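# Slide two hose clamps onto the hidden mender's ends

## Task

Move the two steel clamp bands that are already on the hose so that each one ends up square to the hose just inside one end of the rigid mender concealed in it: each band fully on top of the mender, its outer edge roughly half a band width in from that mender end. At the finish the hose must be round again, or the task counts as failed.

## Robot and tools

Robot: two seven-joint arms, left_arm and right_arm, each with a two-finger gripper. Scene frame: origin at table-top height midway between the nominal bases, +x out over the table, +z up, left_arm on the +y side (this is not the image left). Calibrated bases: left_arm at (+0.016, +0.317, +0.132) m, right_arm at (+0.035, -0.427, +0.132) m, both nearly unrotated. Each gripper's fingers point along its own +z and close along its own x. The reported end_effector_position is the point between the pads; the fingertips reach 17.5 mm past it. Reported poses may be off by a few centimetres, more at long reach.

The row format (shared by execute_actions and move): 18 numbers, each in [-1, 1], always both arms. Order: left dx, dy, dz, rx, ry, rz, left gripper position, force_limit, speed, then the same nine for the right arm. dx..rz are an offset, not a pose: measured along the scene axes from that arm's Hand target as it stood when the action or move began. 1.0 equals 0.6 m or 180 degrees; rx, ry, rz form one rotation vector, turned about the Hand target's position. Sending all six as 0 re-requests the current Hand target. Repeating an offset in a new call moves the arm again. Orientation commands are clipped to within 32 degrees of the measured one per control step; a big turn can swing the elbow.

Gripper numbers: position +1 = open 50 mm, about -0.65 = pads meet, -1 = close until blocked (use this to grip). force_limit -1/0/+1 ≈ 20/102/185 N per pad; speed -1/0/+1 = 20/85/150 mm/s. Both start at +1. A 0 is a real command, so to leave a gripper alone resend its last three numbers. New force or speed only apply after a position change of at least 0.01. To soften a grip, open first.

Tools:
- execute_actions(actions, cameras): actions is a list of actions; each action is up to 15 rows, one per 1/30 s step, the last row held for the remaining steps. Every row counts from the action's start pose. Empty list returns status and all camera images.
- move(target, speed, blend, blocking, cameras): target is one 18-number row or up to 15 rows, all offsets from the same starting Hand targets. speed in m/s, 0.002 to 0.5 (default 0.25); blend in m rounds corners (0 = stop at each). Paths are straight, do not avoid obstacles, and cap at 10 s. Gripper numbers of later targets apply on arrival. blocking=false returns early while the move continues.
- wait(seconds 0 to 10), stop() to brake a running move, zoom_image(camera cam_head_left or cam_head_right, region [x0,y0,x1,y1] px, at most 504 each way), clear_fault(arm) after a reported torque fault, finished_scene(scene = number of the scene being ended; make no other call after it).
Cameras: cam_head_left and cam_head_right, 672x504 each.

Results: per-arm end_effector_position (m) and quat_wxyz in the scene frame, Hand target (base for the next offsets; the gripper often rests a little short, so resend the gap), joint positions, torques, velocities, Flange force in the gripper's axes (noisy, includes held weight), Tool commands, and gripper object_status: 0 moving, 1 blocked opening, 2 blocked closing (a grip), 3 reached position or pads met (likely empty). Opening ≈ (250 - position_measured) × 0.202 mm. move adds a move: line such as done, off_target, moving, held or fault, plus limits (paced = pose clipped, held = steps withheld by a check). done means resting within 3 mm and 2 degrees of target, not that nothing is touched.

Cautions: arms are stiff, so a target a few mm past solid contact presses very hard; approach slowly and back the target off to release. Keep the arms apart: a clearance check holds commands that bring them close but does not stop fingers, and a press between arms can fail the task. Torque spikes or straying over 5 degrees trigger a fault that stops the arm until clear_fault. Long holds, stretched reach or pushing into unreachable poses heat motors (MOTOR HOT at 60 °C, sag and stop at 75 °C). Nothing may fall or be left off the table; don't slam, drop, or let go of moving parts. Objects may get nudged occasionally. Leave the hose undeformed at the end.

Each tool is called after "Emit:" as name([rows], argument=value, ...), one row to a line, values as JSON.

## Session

Emit:
execute_actions(actions=[])

Emit:
zoom_image(camera="cam_head_left", region=[220, 300, 440, 400])

Emit:
zoom_image(camera="cam_head_right", region=[220, 300, 440, 400])

Scene clock: 0.00 s.
left_arm: end_effector_position=(+0.4767, +0.4101, +0.1871) position_measured=3 object_status=3 end_effector_quat_wxyz=(+0.341, +0.901, -0.145, -0.226) | right_arm: end_effector_position=(+0.4744, -0.2476, +0.3630) position_measured=3 object_status=3 end_effector_quat_wxyz=(+0.152, +0.246, +0.952, -0.099)
Joint positions: left_arm=[-0.478 1.269 0.09 0.75 -2.911 -1.905 2.394] | right_arm=[-1.058 0.42 0.448 1.627 0.208 1.086 1.949]
Joint velocities: within noise
Joint torques (N m): no reading
Flange force (N): no reading
Hand target: left_arm +0.4767, +0.4101, +0.1871; +0.341, +0.901, -0.145, -0.226 | right_arm +0.4744, -0.2476, +0.3630; +0.152, +0.246, +0.952, -0.099
Tool commands: left_gripper/position=+1.0 left_gripper/force_limit=+1.0 left_gripper/speed=+1.0 right_gripper/position=+1.0 right_gripper/force_limit=+1.0 right_gripper/speed=+1.0

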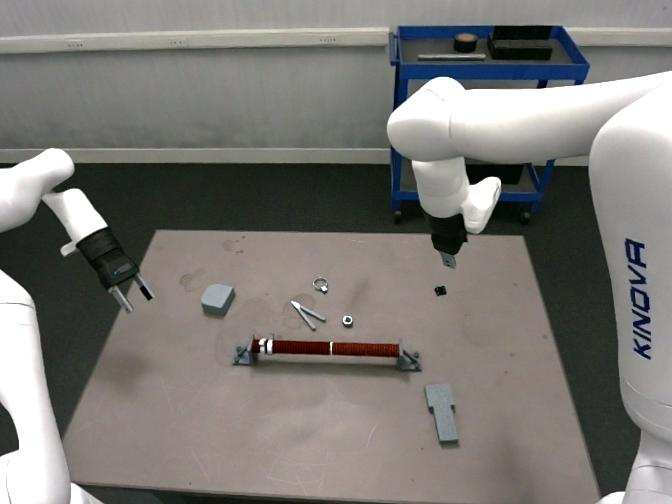

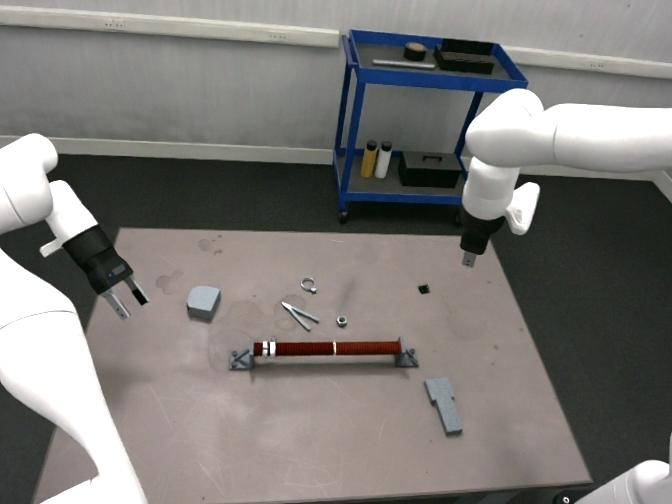

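Scaled by 2.291.

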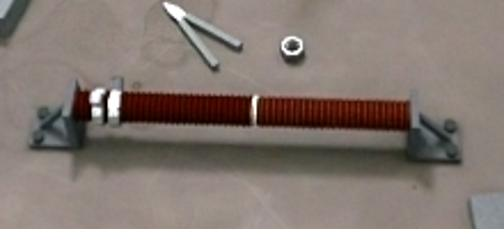

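Scaled by 2.291.

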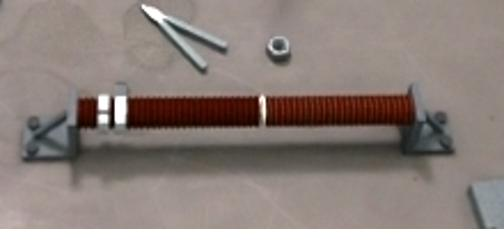

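Emit:
move([
  [-0.0442, -0.6002, -0.0952, 0.2244, -0.1487, 0.0954, 0.7, -1, 1, 0, -0.337, 0, 0, 0, 0, 1, 1, 1],
  [-0.0442, -0.6002, -0.2185, 0.2244, -0.1487, 0.0954, 0.7, -1, 1, 0, -0.337, 0, 0, 0, 0, 1, 1, 1],
  [-0.0442, -0.6002, -0.2185, 0.2244, -0.1487, 0.0954, -1, -1, 0, 0, -0.337, 0, 0, 0, 0, 1, 1, 1],
], speed=[0.35, 0.15, 0.1], blend=[0.01, 0, 0], cameras=["all"])

Emit:
zoom_image(camera="cam_head_left", region=[245, 325, 295, 375])

Emit:
zoom_image(camera="cam_head_right", region=[245, 325, 295, 375])

Emit:
move([
  [0, -0.1, 0, 0, 0, 0, 0.6, -1, 1, 0, 0, 0, 0, 0, 0, 1, 1, 1],
  [0, -0.1, 0, 0, 0, 0, -1, -1, 0, 0, 0, 0, 0, 0, 0, 1, 1, 1],
], speed=0.2)

Emit:
move([
  [0, -0.1, 0, 0, 0, 0, 0.6, -1, 1, 0, 0, 0, 0, 0, 0, 1, 1, 1],
  [0, -0.1, 0, 0, 0, 0, -1, -1, 0, 0, 0, 0, 0, 0, 0, 1, 1, 1],
], speed=0.2)

Scene clock: 17.27 s.
left_arm: end_effector_position=(+0.4502, +0.0499, +0.0560) position_measured=106 object_status=2 end_effector_quat_wxyz=(+0.000, +1.000, -0.001, +0.000) | right_arm: end_effector_position=(+0.4745, -0.4498, +0.3630) position_measured=3 object_status=3 end_effector_quat_wxyz=(+0.152, +0.246, +0.952, -0.099)
Joint positions: left_arm=[0.596 0.972 -0.155 1.625 -2.902 -0.564 3.448] | right_arm=[-0.739 0.239 0.543 1.886 0.24 0.861 2.331]
Joint torques (N m): left_arm=[0.95 -24.16 0.5 -1.56 0.4 -2.2 0.12] | right_arm=[-1.1 -11.66 3.01 -8.39 1.03 -0.33 0.16]
Flange force (N): left_arm=[9.6 3.4 7.4] | right_arm=[-3.7 0.9 1.4]
Hand target: left_arm +0.4502, +0.0499, +0.0560; +0.000, +1.000, -0.001, +0.000 | right_arm +0.4745, -0.4498, +0.3630; +0.152, +0.246, +0.952, -0.099
Off the commanded pose: left_arm 0.000 m, 0 deg | right_arm 0.000 m, 0 deg.
move: done

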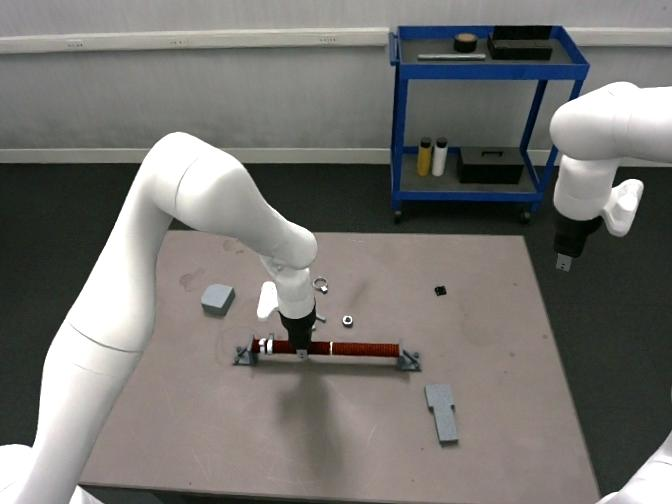

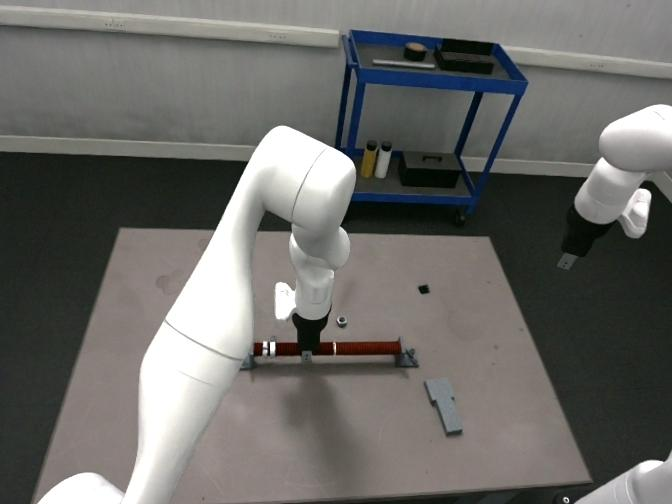

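Scaled by 10.080.

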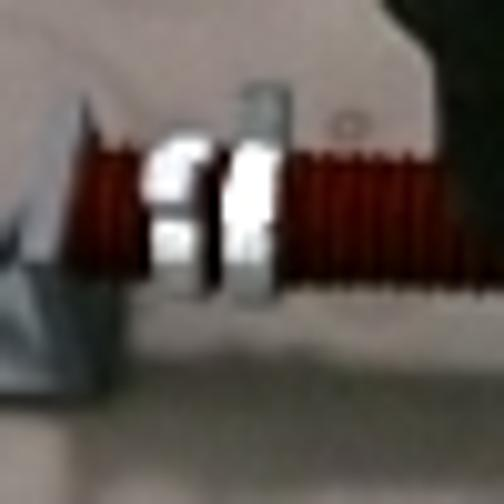

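Scaled by 10.080.

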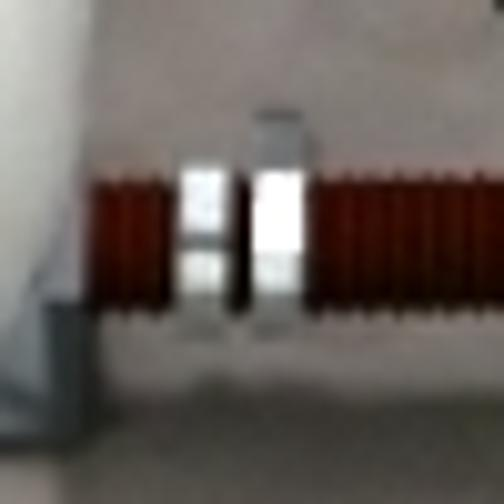

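Scene clock: 18.53 s.
left_arm: end_effector_position=(+0.4502, -0.0100, +0.0560) position_measured=99 object_status=2 end_effector_quat_wxyz=(+0.000, +1.000, -0.001, +0.000) | right_arm: end_effector_position=(+0.4745, -0.4498, +0.3630) position_measured=3 object_status=3 end_effector_quat_wxyz=(+0.152, +0.246, +0.952, -0.099)
Joint positions: left_arm=[0.699 1.018 -0.175 1.49 -2.897 -0.656 3.554] | right_arm=[-0.739 0.239 0.543 1.886 0.24 0.861 2.331]
Joint torques (N m): left_arm=[1.19 -25.45 0.35 -1.79 0.37 -2.69 0.11] | right_arm=[-1.1 -11.67 2.99 -8.35 1.06 -0.34 0.14]
Flange force (N): left_arm=[10.8 5.2 8.0] | right_arm=[-3.9 1.0 1.4]
Hand target: left_arm +0.4502, -0.0101, +0.0560; +0.000, +1.000, -0.001, +0.000 | right_arm +0.4745, -0.4498, +0.3630; +0.152, +0.246, +0.952, -0.099
Off the commanded pose: left_arm 0.000 m, 0 deg | right_arm 0.000 m, 0 deg.
move: done

Scene clock: 19.83 s.
left_arm: end_effector_position=(+0.4502, -0.0700, +0.0560) position_measured=104 object_status=2 end_effector_quat_wxyz=(+0.000, +1.000, +0.000, +0.000) | right_arm: end_effector_position=(+0.4745, -0.4498, +0.3630) position_measured=3 object_status=3 end_effector_quat_wxyz=(+0.152, +0.246, +0.952, -0.099)
Joint positions: left_arm=[0.784 1.077 -0.191 1.325 -2.898 -0.763 3.657] | right_arm=[-0.739 0.239 0.543 1.886 0.24 0.861 2.331]
Joint torques (N m): left_arm=[1.31 -26.96 0.36 -3.33 0.55 -2.37 0.17] | right_arm=[-1.08 -11.66 2.97 -8.39 1.04 -0.3 0.11]
Flange force (N): left_arm=[9.9 5.4 7.0] | right_arm=[-3.8 0.8 1.5]
Hand target: left_arm +0.4502, -0.0701, +0.0560; +0.000, +1.000, -0.001, +0.000 | right_arm +0.4745, -0.4498, +0.3630; +0.152, +0.246, +0.952, -0.099
Off the commanded pose: left_arm 0.000 m, 0 deg | right_arm 0.000 m, 0 deg.
move: done

Emit:
move([
  [0.0025, 0.025, 0, 0, 0, 0, 0.6, -1, 1, 0, 0, 0, 0, 0, 0, 1, 1, 1],
  [0.0025, 0.025, 0, 0, 0, 0, -1, -1, 0, 0, 0, 0, 0, 0, 0, 1, 1, 1],
], speed=0.2)

Emit:
move([
  [0, 0.15, 0, 0, 0, 0, 0.6, -1, 1, 0, 0, 0, 0, 0, 0, 1, 1, 1],
  [0, 0.15, 0, 0, 0, 0, -1, -1, 0, 0, 0, 0, 0, 0, 0, 1, 1, 1],
], speed=0.2)

Scene clock: 27.00 s.
left_arm: end_effector_position=(+0.4516, -0.0551, +0.0560) position_measured=99 object_status=2 end_effector_quat_wxyz=(+0.000, +1.000, -0.001, +0.000) | right_arm: end_effector_position=(+0.4745, -0.4498, +0.3630) position_measured=3 object_status=3 end_effector_quat_wxyz=(+0.152, +0.246, +0.952, -0.099)
Joint positions: left_arm=[0.762 1.063 -0.188 1.364 -2.898 -0.738 3.631] | right_arm=[-0.739 0.239 0.543 1.886 0.24 0.861 2.331]
Joint torques (N m): left_arm=[-1.85 -27.47 -2.7 -9.04 -0.14 2.06 0.1] | right_arm=[-1.11 -11.66 3.03 -8.35 1 -0.34 0.13]
Flange force (N): left_arm=[-4.0 0.6 0.8] | right_arm=[-3.9 0.9 1.3]
Hand target: left_arm +0.4517, -0.0551, +0.0560; +0.000, +1.000, -0.001, +0.000 | right_arm +0.4745, -0.4498, +0.3630; +0.152, +0.246, +0.952, -0.099
Off the commanded pose: left_arm 0.000 m, 0 deg | right_arm 0.000 m, 0 deg.
move: done

Scene clock: 28.33 s.
left_arm: end_effector_position=(+0.4516, +0.0349, +0.0560) position_measured=107 object_status=2 end_effector_quat_wxyz=(+0.000, +1.000, -0.001, +0.000) | right_arm: end_effector_position=(+0.4745, -0.4498, +0.3630) position_measured=3 object_status=3 end_effector_quat_wxyz=(+0.152, +0.246, +0.952, -0.099)
Joint positions: left_arm=[0.623 0.984 -0.162 1.589 -2.898 -0.589 3.472] | right_arm=[-0.739 0.239 0.543 1.886 0.24 0.861 2.331]
Joint torques (N m): left_arm=[-1.27 -25.13 -1.98 -6.78 0.01 1.22 0.11] | right_arm=[-1.08 -11.66 2.95 -8.36 1.03 -0.35 0.13]
Flange force (N): left_arm=[-1.5 1.8 1.9] | right_arm=[-3.9 0.9 1.3]
Hand target: left_arm +0.4517, +0.0349, +0.0560; +0.000, +1.000, -0.001, +0.000 | right_arm +0.4745, -0.4498, +0.3630; +0.152, +0.246, +0.952, -0.099
Off the commanded pose: left_arm 0.000 m, 0 deg | right_arm 0.000 m, 0 deg.
move: done

Emit:
move([
  [-0.0008, -0.0125, 0, 0, 0, 0, 0.6, -1, 1, 0, 0, 0, 0, 0, 0, 1, 1, 1],
  [-0.0008, -0.0125, 0, 0, 0, 0, -1, -1, 0, 0, 0, 0, 0, 0, 0, 1, 1, 1],
], speed=0.2)

Emit:
move([
  [0, -0.15, 0, 0, 0, 0, 0.6, -1, 1, 0, 0, 0, 0, 0, 0, 1, 1, 1],
  [0, -0.15, 0, 0, 0, 0, -1, -1, 0, 0, 0, 0, 0, 0, 0, 1, 1, 1],
], speed=0.2)

Scene clock: 33.57 s.
left_arm: end_effector_position=(+0.4512, +0.0274, +0.0560) position_measured=100 object_status=2 end_effector_quat_wxyz=(+0.000, +1.000, -0.001, +0.000) | right_arm: end_effector_position=(+0.4745, -0.4498, +0.3630) position_measured=3 object_status=3 end_effector_quat_wxyz=(+0.152, +0.246, +0.952, -0.099)
Joint positions: left_arm=[0.637 0.989 -0.165 1.574 -2.897 -0.599 3.485] | right_arm=[-0.739 0.239 0.543 1.886 0.24 0.861 2.331]
Joint torques (N m): left_arm=[-0.68 -25.02 -1.32 -5.55 0.11 0.26 0.09] | right_arm=[-1.11 -11.68 3.01 -8.38 1.06 -0.33 0.14]
Flange force (N): left_arm=[1.2 2.2 3.2] | right_arm=[-3.9 0.9 1.5]
Hand target: left_arm +0.4512, +0.0274, +0.0560; +0.000, +1.000, -0.001, +0.000 | right_arm +0.4745, -0.4498, +0.3630; +0.152, +0.246, +0.952, -0.099
Off the commanded pose: left_arm 0.000 m, 0 deg | right_arm 0.000 m, 0 deg.
move: done

Scene clock: 34.93 s.
left_arm: end_effector_position=(+0.4512, -0.0626, +0.0560) position_measured=99 object_status=2 end_effector_quat_wxyz=(+0.000, +1.000, -0.001, +0.000) | right_arm: end_effector_position=(+0.4745, -0.4498, +0.3630) position_measured=3 object_status=3 end_effector_quat_wxyz=(+0.152, +0.246, +0.952, -0.099)
Joint positions: left_arm=[0.773 1.07 -0.191 1.344 -2.896 -0.751 3.643] | right_arm=[-0.739 0.239 0.543 1.886 0.24 0.861 2.331]
Joint torques (N m): left_arm=[-0.85 -27 -1.69 -6.9 0.07 0.4 0.04] | right_arm=[-1.08 -11.66 2.99 -8.38 1.01 -0.33 0.11]
Flange force (N): left_arm=[0.5 2.3 2.6] | right_arm=[-3.8 0.9 1.4]
Hand target: left_arm +0.4512, -0.0626, +0.0560; +0.000, +1.000, -0.001, +0.000 | right_arm +0.4745, -0.4498, +0.3630; +0.152, +0.246, +0.952, -0.099
Off the commanded pose: left_arm 0.000 m, 0 deg | right_arm 0.000 m, 0 deg.
move: done

Emit:
move([
  [0, -0.0063, 0, 0, 0, 0, 0.6, -1, 1, 0, 0, 0, 0, 0, 0, 1, 1, 1],
  [0, -0.0063, 0, 0, 0, 0, -1, -1, 0, 0, 0, 0, 0, 0, 0, 1, 1, 1],
], speed=0.2)

Emit:
move([
  [0, 0.1628, 0, 0, 0, 0, 0.6, -1, 1, 0, 0, 0, 0, 0, 0, 1, 1, 1],
  [0, 0.1628, 0, 0, 0, 0, -1, -1, 0, 0, 0, 0, 0, 0, 0, 1, 1, 1],
], speed=0.2)

Scene clock: 41.03 s.
left_arm: end_effector_position=(+0.4512, -0.0663, +0.0560) position_measured=100 object_status=2 end_effector_quat_wxyz=(+0.000, +1.000, -0.001, +0.000) | right_arm: end_effector_position=(+0.4745, -0.4498, +0.3630) position_measured=3 object_status=3 end_effector_quat_wxyz=(+0.152, +0.246, +0.952, -0.099)
Joint positions: left_arm=[0.778 1.074 -0.192 1.333 -2.896 -0.758 3.649] | right_arm=[-0.739 0.239 0.543 1.886 0.24 0.861 2.331]
Joint torques (N m): left_arm=[-0.65 -27.16 -1.6 -6.82 0.14 0.4 0.02] | right_arm=[-1.11 -11.66 2.98 -8.37 1.05 -0.34 0.16]
Flange force (N): left_arm=[1.3 2.6 2.7] | right_arm=[-3.8 0.9 1.4]
Hand target: left_arm +0.4512, -0.0663, +0.0560; +0.000, +1.000, -0.001, +0.000 | right_arm +0.4745, -0.4498, +0.3630; +0.152, +0.246, +0.952, -0.099
Off the commanded pose: left_arm 0.000 m, 0 deg | right_arm 0.000 m, 0 deg.
move: done

Scene clock: 42.43 s.
left_arm: end_effector_position=(+0.4512, +0.0313, +0.0560) position_measured=101 object_status=2 end_effector_quat_wxyz=(+0.000, +1.000, -0.001, +0.000) | right_arm: end_effector_position=(+0.4745, -0.4498, +0.3630) position_measured=3 object_status=3 end_effector_quat_wxyz=(+0.152, +0.246, +0.952, -0.099)
Joint positions: left_arm=[0.631 0.986 -0.165 1.583 -2.895 -0.594 3.477] | right_arm=[-0.739 0.239 0.543 1.886 0.24 0.861 2.331]
Joint torques (N m): left_arm=[-0.98 -25.16 -1.47 -5.71 0.09 0.43 0.08] | right_arm=[-1.11 -11.67 2.97 -8.46 1.04 -0.36 0.12]
Flange force (N): left_arm=[0.8 2.7 3.3] | right_arm=[-3.7 0.7 1.5]
Hand target: left_arm +0.4512, +0.0313, +0.0560; +0.000, +1.000, -0.001, +0.000 | right_arm +0.4745, -0.4498, +0.3630; +0.152, +0.246, +0.952, -0.099
Off the commanded pose: left_arm 0.000 m, 0 deg | right_arm 0.000 m, 0 deg.
move: done

Emit:
move([
  [0, 0, 0.0983, 0, 0, 0, 1, -1, 1, 0, 0, 0, 0, 0, 0, 1, 1, 1],
  [0, 0.1778, 0.0983, 0, 0, 0, 1, -1, 1, 0, 0, 0, 0, 0, 0, 1, 1, 1],
  [0, 0.1778, 0, 0, 0, 0, 1, -1, 1, 0, 0, 0, 0, 0, 0, 1, 1, 1],
  [0, 0.1778, 0, 0, 0, 0, -1, -1, 0, 0, 0, 0, 0, 0, 0, 1, 1, 1],
], speed=[0.2, 0.25, 0.1, 0.1], blend=[0.015, 0.003, 0, 0], cameras=["all"])

Emit:
zoom_image(camera="cam_head_left", region=[245, 325, 295, 375])

Scene clock: 57.80 s.
left_arm: end_effector_position=(+0.4513, +0.1380, +0.0560) position_measured=11 object_status=2 end_effector_quat_wxyz=(+0.000, +1.000, -0.001, +0.000) | right_arm: end_effector_position=(+0.4745, -0.4498, +0.3630) position_measured=3 object_status=3 end_effector_quat_wxyz=(+0.152, +0.246, +0.952, -0.099)
Joint positions: left_arm=[0.424 0.926 -0.135 1.772 -2.899 -0.46 3.267] | right_arm=[-0.739 0.239 0.543 1.886 0.24 0.861 2.331]
Joint torques (N m): left_arm=[3.54 -15.24 3.92 6.38 0.48 -5.56 -0.16] | right_arm=[-1.07 -11.67 2.99 -8.37 1.03 -0.33 0.13]
Flange force (N): left_arm=[20.2 0.5 -1.1] | right_arm=[-3.8 0.9 1.4]
Hand target: left_arm +0.4512, +0.1380, +0.0560; +0.000, +1.000, -0.001, +0.000 | right_arm +0.4745, -0.4498, +0.3630; +0.152, +0.246, +0.952, -0.099
Off the commanded pose: left_arm 0.000 m, 0 deg | right_arm 0.000 m, 0 deg.
move: done

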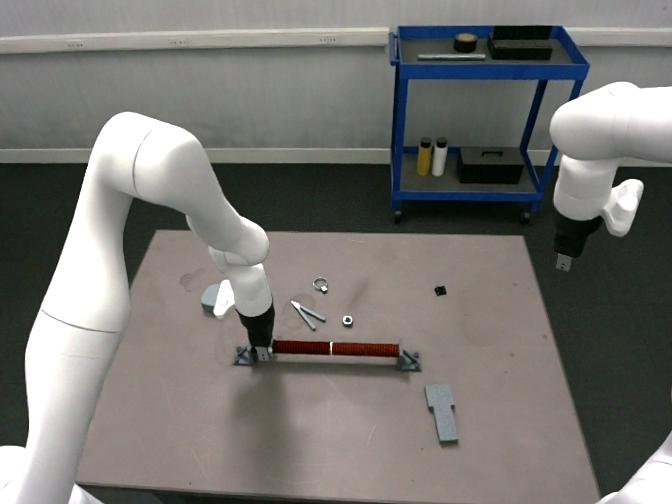

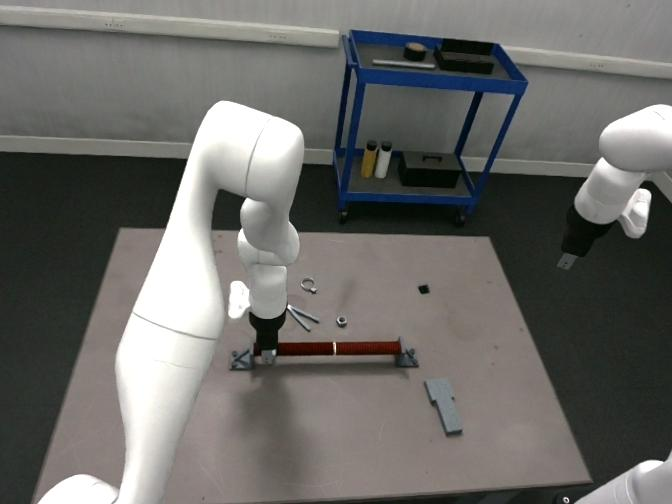

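Scaled by 10.080.

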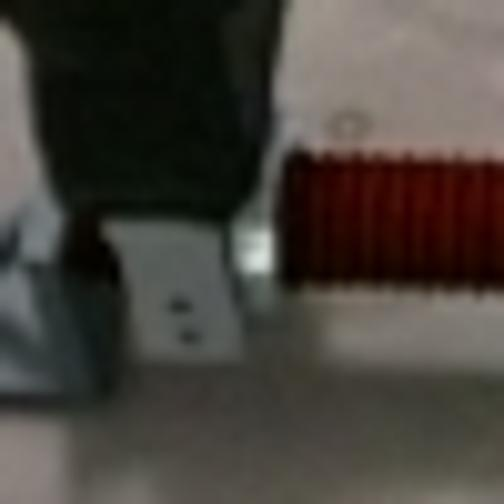

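Emit:
move([
  [0, 0, 0, 0, 0, 0, 1, -1, 0, 0, 0, 0, 0, 0, 0, 1, 1, 1],
  [0, 0.0058, 0, 0, 0, 0, 1, -1, 0, 0, 0, 0, 0, 0, 0, 1, 1, 1],
  [0, 0.0058, 0, 0, 0, 0, -1, -1, 0, 0, 0, 0, 0, 0, 0, 1, 1, 1],
], speed=0.03, cameras=["all"])

Emit:
zoom_image(camera="cam_head_left", region=[245, 325, 295, 375])

Emit:
zoom_image(camera="cam_head_right", region=[245, 325, 295, 375])

Scene clock: 68.47 s.
left_arm: end_effector_position=(+0.4513, +0.1415, +0.0561) position_measured=39 object_status=2 end_effector_quat_wxyz=(+0.000, +1.000, -0.001, +0.000) | right_arm: end_effector_position=(+0.4745, -0.4498, +0.3630) position_measured=3 object_status=3 end_effector_quat_wxyz=(+0.152, +0.246, +0.952, -0.099)
Joint positions: left_arm=[0.416 0.924 -0.134 1.777 -2.9 -0.457 3.261] | right_arm=[-0.739 0.239 0.543 1.886 0.24 0.861 2.331]
Joint torques (N m): left_arm=[8.31 -15.22 9.41 11.45 1.15 -9.35 -0.51] | right_arm=[-1.08 -11.71 2.98 -8.44 1.06 -0.36 0.15]
Flange force (N): left_arm=[33.0 -4.7 5.9] | right_arm=[-3.7 0.9 1.5]
Hand target: left_arm +0.4512, +0.1415, +0.0560; +0.000, +1.000, -0.001, +0.000 | right_arm +0.4745, -0.4498, +0.3630; +0.152, +0.246, +0.952, -0.099
Off the commanded pose: left_arm 0.000 m, 0 deg | right_arm 0.000 m, 0 deg.
move: done

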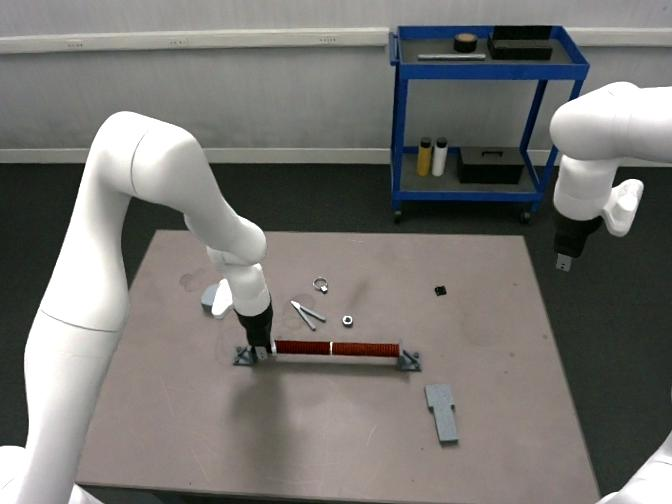

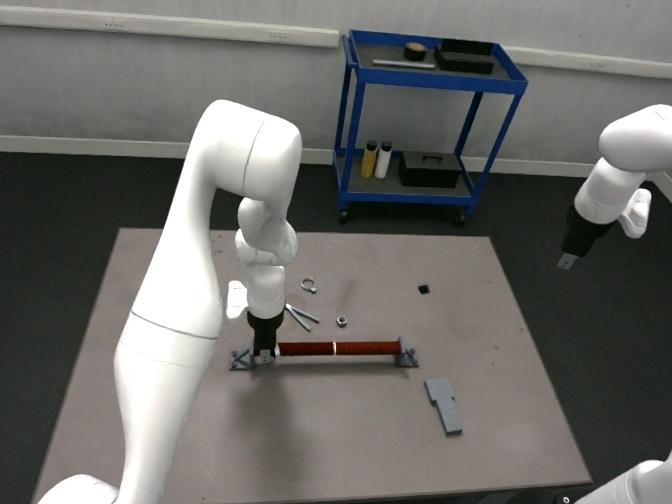

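Scaled by 10.080.

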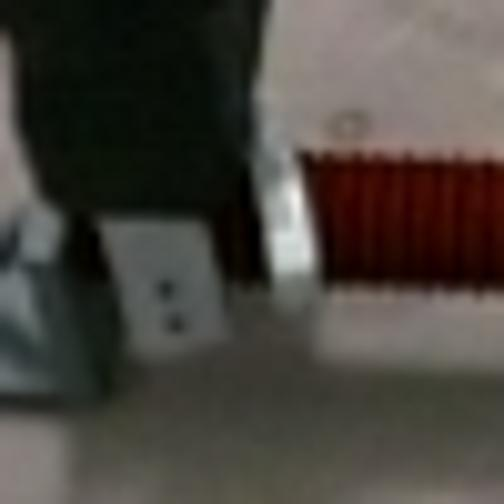

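Scaled by 10.080.

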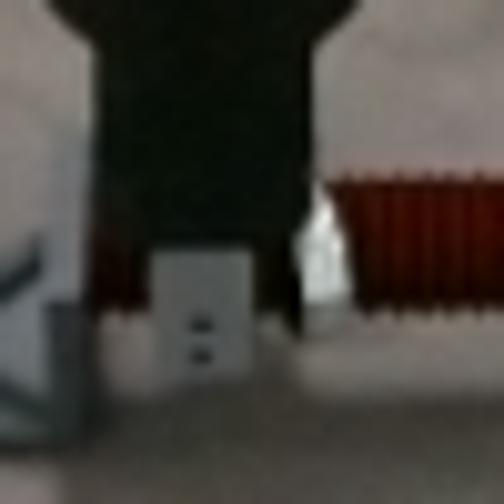

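Emit:
move([
  [0, 0, 0, 0, 0, 0, 0.9, -1, 0, 0, 0, 0, 0, 0, 0, 1, 1, 1],
  [0.0047, 0, 0, 0, 0, 0, 0.9, -1, 0, 0, 0, 0, 0, 0, 0, 1, 1, 1],
  [0.0047, 0, 0, 0, 0, 0, -1, -1, 0, 0, 0, 0, 0, 0, 0, 1, 1, 1],
], speed=0.03)

Scene clock: 79.20 s.
left_arm: end_effector_position=(+0.4540, +0.1416, +0.0560) position_measured=39 object_status=2 end_effector_quat_wxyz=(+0.000, +1.000, +0.000, +0.000) | right_arm: end_effector_position=(+0.4745, -0.4498, +0.3630) position_measured=3 object_status=3 end_effector_quat_wxyz=(+0.152, +0.246, +0.952, -0.099)
Joint positions: left_arm=[0.414 0.927 -0.134 1.767 -2.901 -0.463 3.261] | right_arm=[-0.739 0.239 0.543 1.886 0.24 0.861 2.331]
Joint torques (N m): left_arm=[2.88 -17.36 2.98 3.23 0.15 -3.93 -0.45] | right_arm=[-1.08 -11.65 3.03 -8.38 1.03 -0.33 0.13]
Flange force (N): left_arm=[14.8 0.3 -0.2] | right_arm=[-3.8 0.9 1.4]
Hand target: left_arm +0.4540, +0.1415, +0.0560; +0.000, +1.000, -0.001, +0.000 | right_arm +0.4745, -0.4498, +0.3630; +0.152, +0.246, +0.952, -0.099
Off the commanded pose: left_arm 0.000 m, 0 deg | right_arm 0.000 m, 0 deg.
move: done

Emit:
move([
  [0, 0, 0, 0, 0, 0, 1, -1, 0, 0, 0, 0, 0, 0, 0, 1, 1, 1],
  [0, 0, 0.1, 0, 0, 0, 1, -1, 0, 0, 0, 0, 0, 0, 0, 1, 1, 1],
  [0, 0.05, 0.2, 0, 0, 0, 1, -1, 0, 0, 0, 0, 0, 0, 0, 1, 1, 1],
], speed=[0.1, 0.1, 0.2], cameras=["all"])

Emit:
zoom_image(camera="cam_head_left", region=[245, 325, 295, 375])

Emit:
zoom_image(camera="cam_head_right", region=[245, 325, 295, 375])

Scene clock: 90.03 s.
left_arm: end_effector_position=(+0.4540, +0.1715, +0.1760) position_measured=3 object_status=3 end_effector_quat_wxyz=(+0.000, +1.000, -0.001, +0.000) | right_arm: end_effector_position=(+0.4745, -0.4498, +0.3630) position_measured=3 object_status=3 end_effector_quat_wxyz=(+0.152, +0.246, +0.952, -0.099)
Joint positions: left_arm=[0.393 0.672 -0.192 1.775 -2.96 -0.712 3.247] | right_arm=[-0.739 0.239 0.543 1.886 0.24 0.861 2.331]
Joint torques (N m): left_arm=[-0.73 -21.31 -1.3 -6.46 0.12 0.3 0.05] | right_arm=[-1.1 -11.69 3.02 -8.37 1 -0.35 0.12]
Flange force (N): left_arm=[2.2 2.3 2.7] | right_arm=[-3.9 0.9 1.3]
Hand target: left_arm +0.4540, +0.1715, +0.1760; +0.000, +1.000, -0.001, +0.000 | right_arm +0.4745, -0.4498, +0.3630; +0.152, +0.246, +0.952, -0.099
Off the commanded pose: left_arm 0.000 m, 0 deg | right_arm 0.000 m, 0 deg.
move: done

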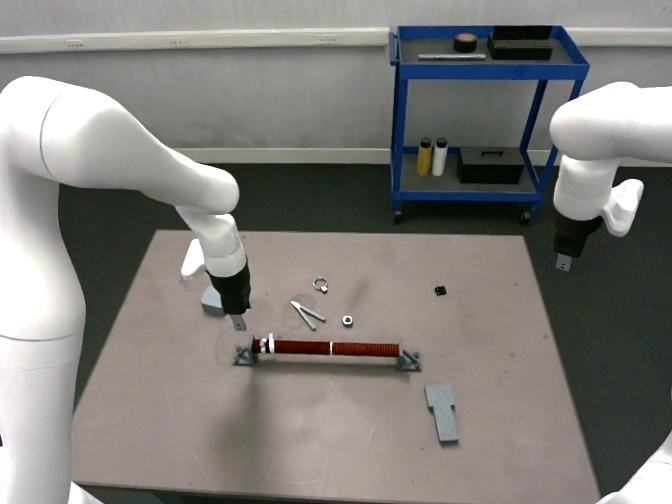

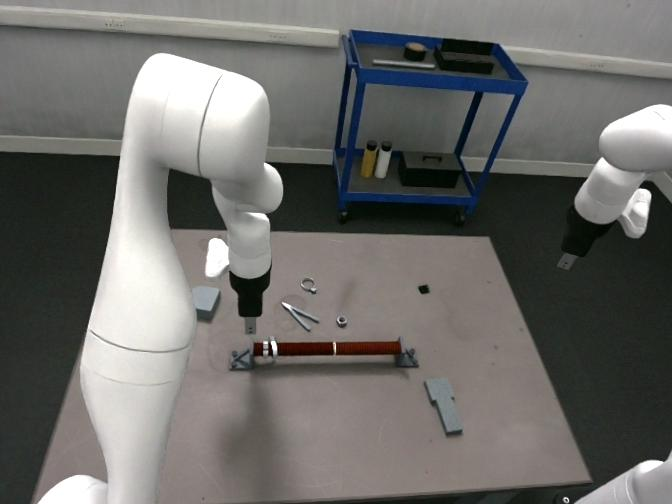

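Scaled by 10.080.

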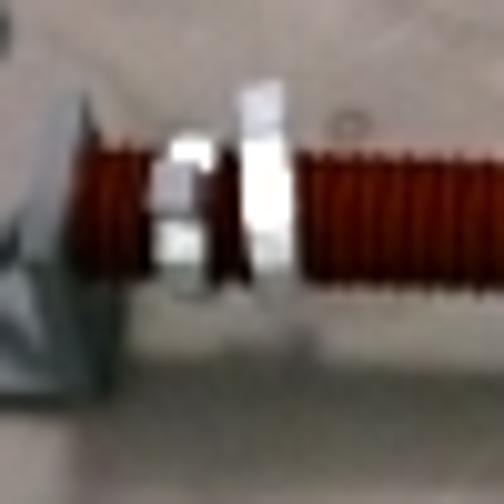

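Scaled by 10.080.

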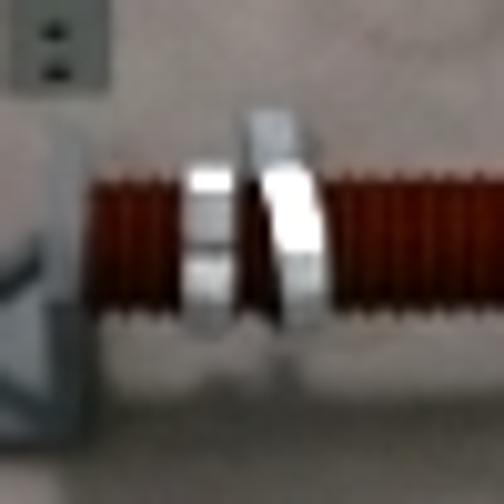

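Emit:
move([
  [-0.0042, -0.0433, -0.1017, 0, 0, 0, 1, -1, 1, 0, 0, 0, 0, 0, 0, 1, 1, 1],
  [-0.0042, -0.0433, -0.2, 0, 0, 0, 1, -1, 1, 0, 0, 0, 0, 0, 0, 1, 1, 1],
  [-0.0042, -0.0433, -0.2, 0, 0, 0, -1, -1, 0, 0, 0, 0, 0, 0, 0, 1, 1, 1],
], speed=[0.2, 0.08, 0.1], blend=[0.003, 0, 0])

Scene clock: 109.60 s.
left_arm: end_effector_position=(+0.4515, +0.1455, +0.0560) position_measured=65 object_status=2 end_effector_quat_wxyz=(+0.000, +1.000, -0.001, +0.000) | right_arm: end_effector_position=(+0.4745, -0.4498, +0.3630) position_measured=3 object_status=3 end_effector_quat_wxyz=(+0.152, +0.246, +0.952, -0.099)
Joint positions: left_arm=[0.408 0.923 -0.133 1.781 -2.9 -0.453 3.252] | right_arm=[-0.739 0.239 0.543 1.886 0.24 0.861 2.331]
Joint torques (N m): left_arm=[-0.62 -23.04 -1.13 -4.36 0.11 0.29 0.02] | right_arm=[-1.13 -11.68 2.96 -8.34 1.06 -0.34 0.15]
Flange force (N): left_arm=[1.4 1.9 3.6] | right_arm=[-4.0 1.0 1.4]
Hand target: left_arm +0.4515, +0.1455, +0.0560; +0.000, +1.000, -0.001, +0.000 | right_arm +0.4745, -0.4498, +0.3630; +0.152, +0.246, +0.952, -0.099
Off the commanded pose: left_arm 0.000 m, 0 deg | right_arm 0.000 m, 0 deg.
move: done

Emit:
move([
  [-0.0005, -0.2948, 0, 0, 0, 0, -1, -1, 0, 0, 0, 0, 0, 0, 0, 1, 1, 1],
  [-0.0005, -0.2095, 0, 0, 0, 0, -1, -1, 0, 0, 0, 0, 0, 0, 0, 1, 1, 1],
  [-0.0005, -0.2095, 0, 0, 0, 0, 0.9, -1, 0, 0, 0, 0, 0, 0, 0, 1, 1, 1],
  [-0.0005, -0.2095, 0.1, 0, 0, 0, 0.9, -1, 0, 0, 0, 0, 0, 0, 0, 1, 1, 1],
  [-0.0005, -0.3225, 0.1, 0, 0, 0.5, 0.6, -1, 1, 0, 0, 0, 0, 0, 0, 1, 1, 1],
], speed=[0.12, 0.1, 0.1, 0.12, 0.4], cameras=["all"])

Emit:
zoom_image(camera="cam_head_left", region=[300, 325, 360, 375])

Emit:
zoom_image(camera="cam_head_right", region=[300, 325, 360, 375])

Scene clock: 123.10 s.
left_arm: end_effector_position=(+0.4512, -0.0480, +0.1161) position_measured=63 object_status=3 end_effector_quat_wxyz=(+0.000, +0.707, +0.707, +0.000) | right_arm: end_effector_position=(+0.4745, -0.4498, +0.3630) position_measured=3 object_status=3 end_effector_quat_wxyz=(+0.152, +0.246, +0.952, -0.099)
Joint positions: left_arm=[0.964 1.018 -0.597 1.375 -2.508 -0.943 4.927] | right_arm=[-0.739 0.239 0.543 1.886 0.24 0.861 2.331]
Joint torques (N m): left_arm=[-0.67 -26.01 -4.68 -6.62 0.12 0.25 0.07] | right_arm=[-1.04 -11.7 2.94 -8.32 1.01 -0.34 0.13]
Flange force (N): left_arm=[-2.2 0.9 2.7] | right_arm=[-3.9 1.0 1.3]
Hand target: left_arm +0.4512, -0.0480, +0.1161; +0.000, +0.707, +0.707, +0.000 | right_arm +0.4745, -0.4498, +0.3630; +0.152, +0.246, +0.952, -0.099
Off the commanded pose: left_arm 0.000 m, 0 deg | right_arm 0.000 m, 0 deg.
move: done

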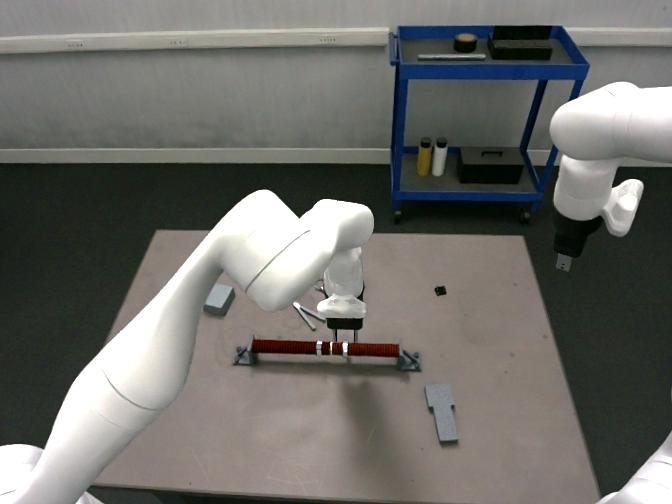

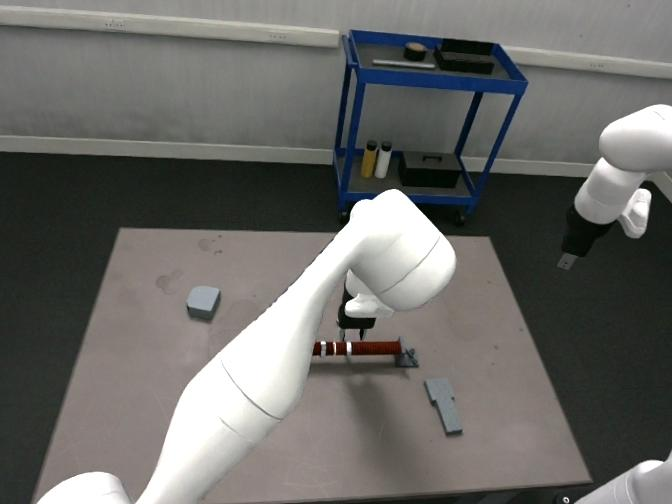

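Scaled by 8.400.

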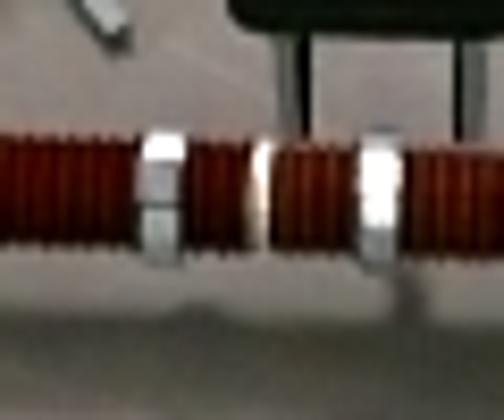

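Scaled by 8.400.

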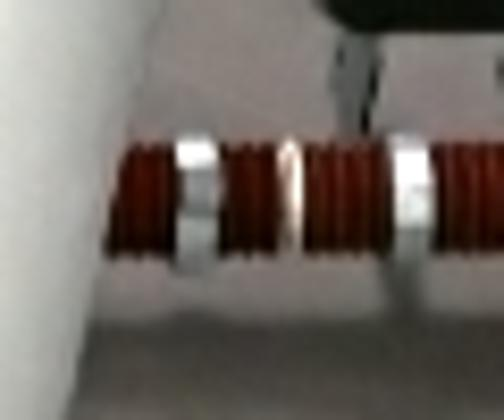

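Emit:
move([
  [0, 0, -0.0518, 0, 0, 0, 0.6, -1, 1, 0, 0, 0, 0, 0, 0, 1, 1, 1],
  [0, 0, -0.0518, 0, 0, 0, -1, -1, 0, 0, 0, 0, 0, 0, 0, 1, 1, 1],
], speed=[0.08, 0.1])

Emit:
move([
  [0, 0, 0, 0, 0, 0, 0.6, -1, 0, 0, 0, 0, 0, 0, 0, 1, 1, 1],
  [0, 0, 0.0518, 0, 0, 0, 0.6, -1, 0, 0, 0, 0, 0, 0, 0, 1, 1, 1],
  [0, 0.1015, 0.0518, 0, 0, 0, 0.6, -1, 0, 0, 0, 0, 0, 0, 0, 1, 1, 1],
  [0, 0.1015, 0, 0, 0, 0, 0.6, -1, 0, 0, 0, 0, 0, 0, 0, 1, 1, 1],
  [0, 0.1015, 0, 0, 0, 0, -1, -1, 0, 0, 0, 0, 0, 0, 0, 1, 1, 1],
], speed=[0.1, 0.12, 0.2, 0.08, 0.1])

Emit:
move([
  [0, 0, 0, 0, 0, 0, 0.6, -1, 0, 0, 0, 0, 0, 0, 0, 1, 1, 1],
  [0, 0, 0.1, 0, 0, 0, 0.6, -1, 0, 0, 0, 0, 0, 0, 0, 1, 1, 1],
  [0, 0.25, 0.15, 0, 0, 0, 0.6, -1, 0, 0, 0, 0, 0, 0, 0, 1, 1, 1],
], speed=[0.1, 0.12, 0.25], cameras=["all"])

Emit:
zoom_image(camera="cam_head_left", region=[300, 325, 360, 375])

Emit:
zoom_image(camera="cam_head_right", region=[300, 325, 360, 375])

Scene clock: 133.93 s.
left_arm: end_effector_position=(+0.4512, -0.0480, +0.0850) position_measured=202 object_status=2 end_effector_quat_wxyz=(+0.000, +0.707, +0.707, +0.000) | right_arm: end_effector_position=(+0.4745, -0.4498, +0.3630) position_measured=3 object_status=3 end_effector_quat_wxyz=(+0.152, +0.246, +0.952, -0.099)
Joint positions: left_arm=[0.953 1.068 -0.575 1.379 -2.481 -0.89 4.91] | right_arm=[-0.739 0.239 0.543 1.886 0.24 0.861 2.331]
Joint torques (N m): left_arm=[-0.77 -25.03 -4.27 -5.72 0.09 0.26 -0.01] | right_arm=[-1.07 -11.63 3.02 -8.34 1.03 -0.33 0.12]
Flange force (N): left_arm=[-2.7 1.1 0.4] | right_arm=[-3.9 0.9 1.3]
Hand target: left_arm +0.4512, -0.0480, +0.0850; +0.000, +0.707, +0.707, +0.000 | right_arm +0.4745, -0.4498, +0.3630; +0.152, +0.246, +0.952, -0.099
Off the commanded pose: left_arm 0.000 m, 0 deg | right_arm 0.000 m, 0 deg.
move: done

Scene clock: 136.83 s.
left_arm: end_effector_position=(+0.4512, +0.0129, +0.0850) position_measured=202 object_status=2 end_effector_quat_wxyz=(+0.000, +0.707, +0.707, +0.000) | right_arm: end_effector_position=(+0.4745, -0.4498, +0.3630) position_measured=3 object_status=3 end_effector_quat_wxyz=(+0.152, +0.246, +0.952, -0.099)
Joint positions: left_arm=[0.882 1.01 -0.561 1.534 -2.462 -0.8 4.761] | right_arm=[-0.739 0.239 0.543 1.886 0.24 0.861 2.331]
Joint torques (N m): left_arm=[-0.76 -24.48 -4.31 -5.56 0.1 0.26 0.07] | right_arm=[-1.07 -11.66 2.96 -8.35 1.02 -0.33 0.14]
Flange force (N): left_arm=[-2.3 0.9 2.1] | right_arm=[-3.8 0.9 1.3]
Hand target: left_arm +0.4512, +0.0129, +0.0850; +0.000, +0.707, +0.707, +0.000 | right_arm +0.4745, -0.4498, +0.3630; +0.152, +0.246, +0.952, -0.099
Off the commanded pose: left_arm 0.000 m, 0 deg | right_arm 0.000 m, 0 deg.
move: done

Scene clock: 139.07 s.
left_arm: end_effector_position=(+0.4512, +0.1629, +0.1750) position_measured=63 object_status=3 end_effector_quat_wxyz=(+0.000, +0.708, +0.707, +0.000) | right_arm: end_effector_position=(+0.4745, -0.4498, +0.3630) position_measured=3 object_status=3 end_effector_quat_wxyz=(+0.152, +0.246, +0.952, -0.099)
Joint positions: left_arm=[0.698 0.754 -0.644 1.763 -2.55 -0.828 4.485] | right_arm=[-0.739 0.239 0.543 1.886 0.24 0.861 2.331]
Joint torques (N m): left_arm=[-0.68 -20.97 -4 -6.09 -0.13 0.27 0.08] | right_arm=[-1.1 -11.71 2.97 -8.37 1.01 -0.33 0.13]
Flange force (N): left_arm=[-2.1 1.9 2.7] | right_arm=[-3.9 0.9 1.5]
Hand target: left_arm +0.4512, +0.1629, +0.1750; +0.000, +0.707, +0.707, +0.000 | right_arm +0.4745, -0.4498, +0.3630; +0.152, +0.246, +0.952, -0.099
Off the commanded pose: left_arm 0.000 m, 0 deg | right_arm 0.000 m, 0 deg.
move: done

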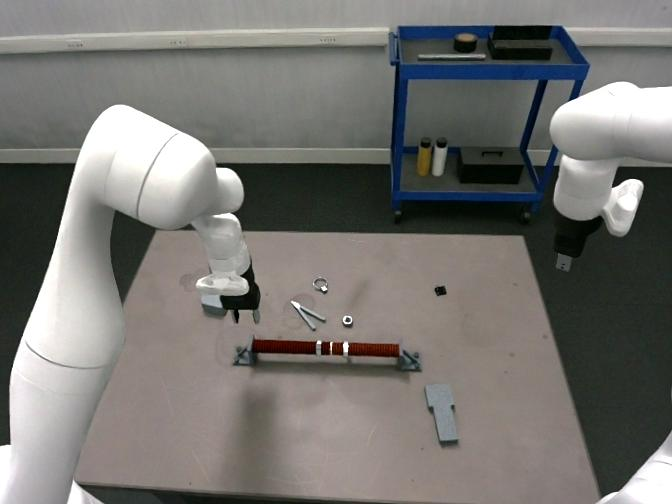

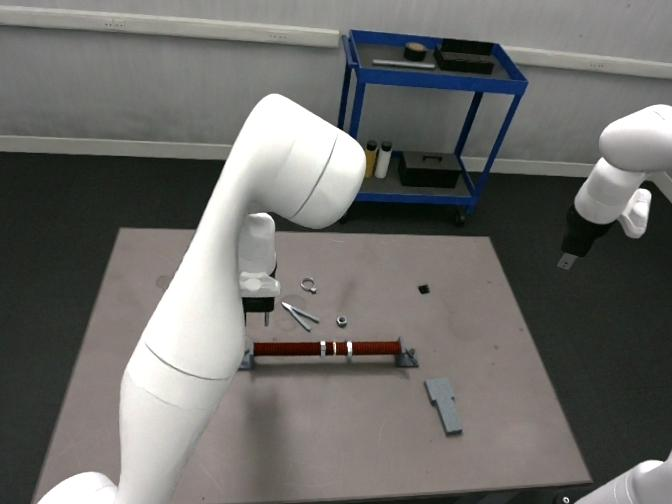

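Scaled by 8.400.

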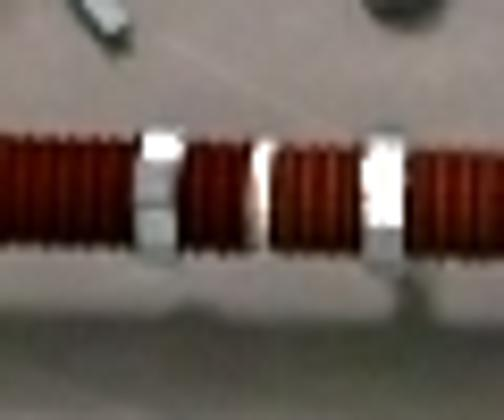

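Scaled by 8.400.

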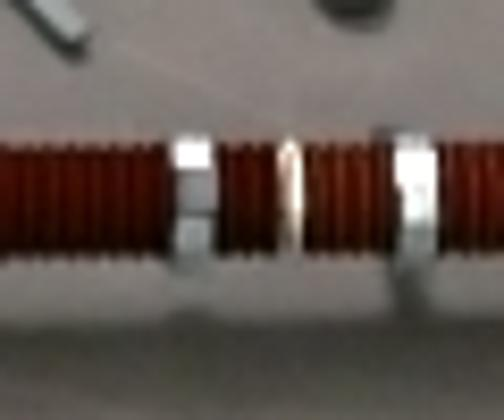

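Emit:
finished_scene(scene=2)

The scene is finished: the task was done.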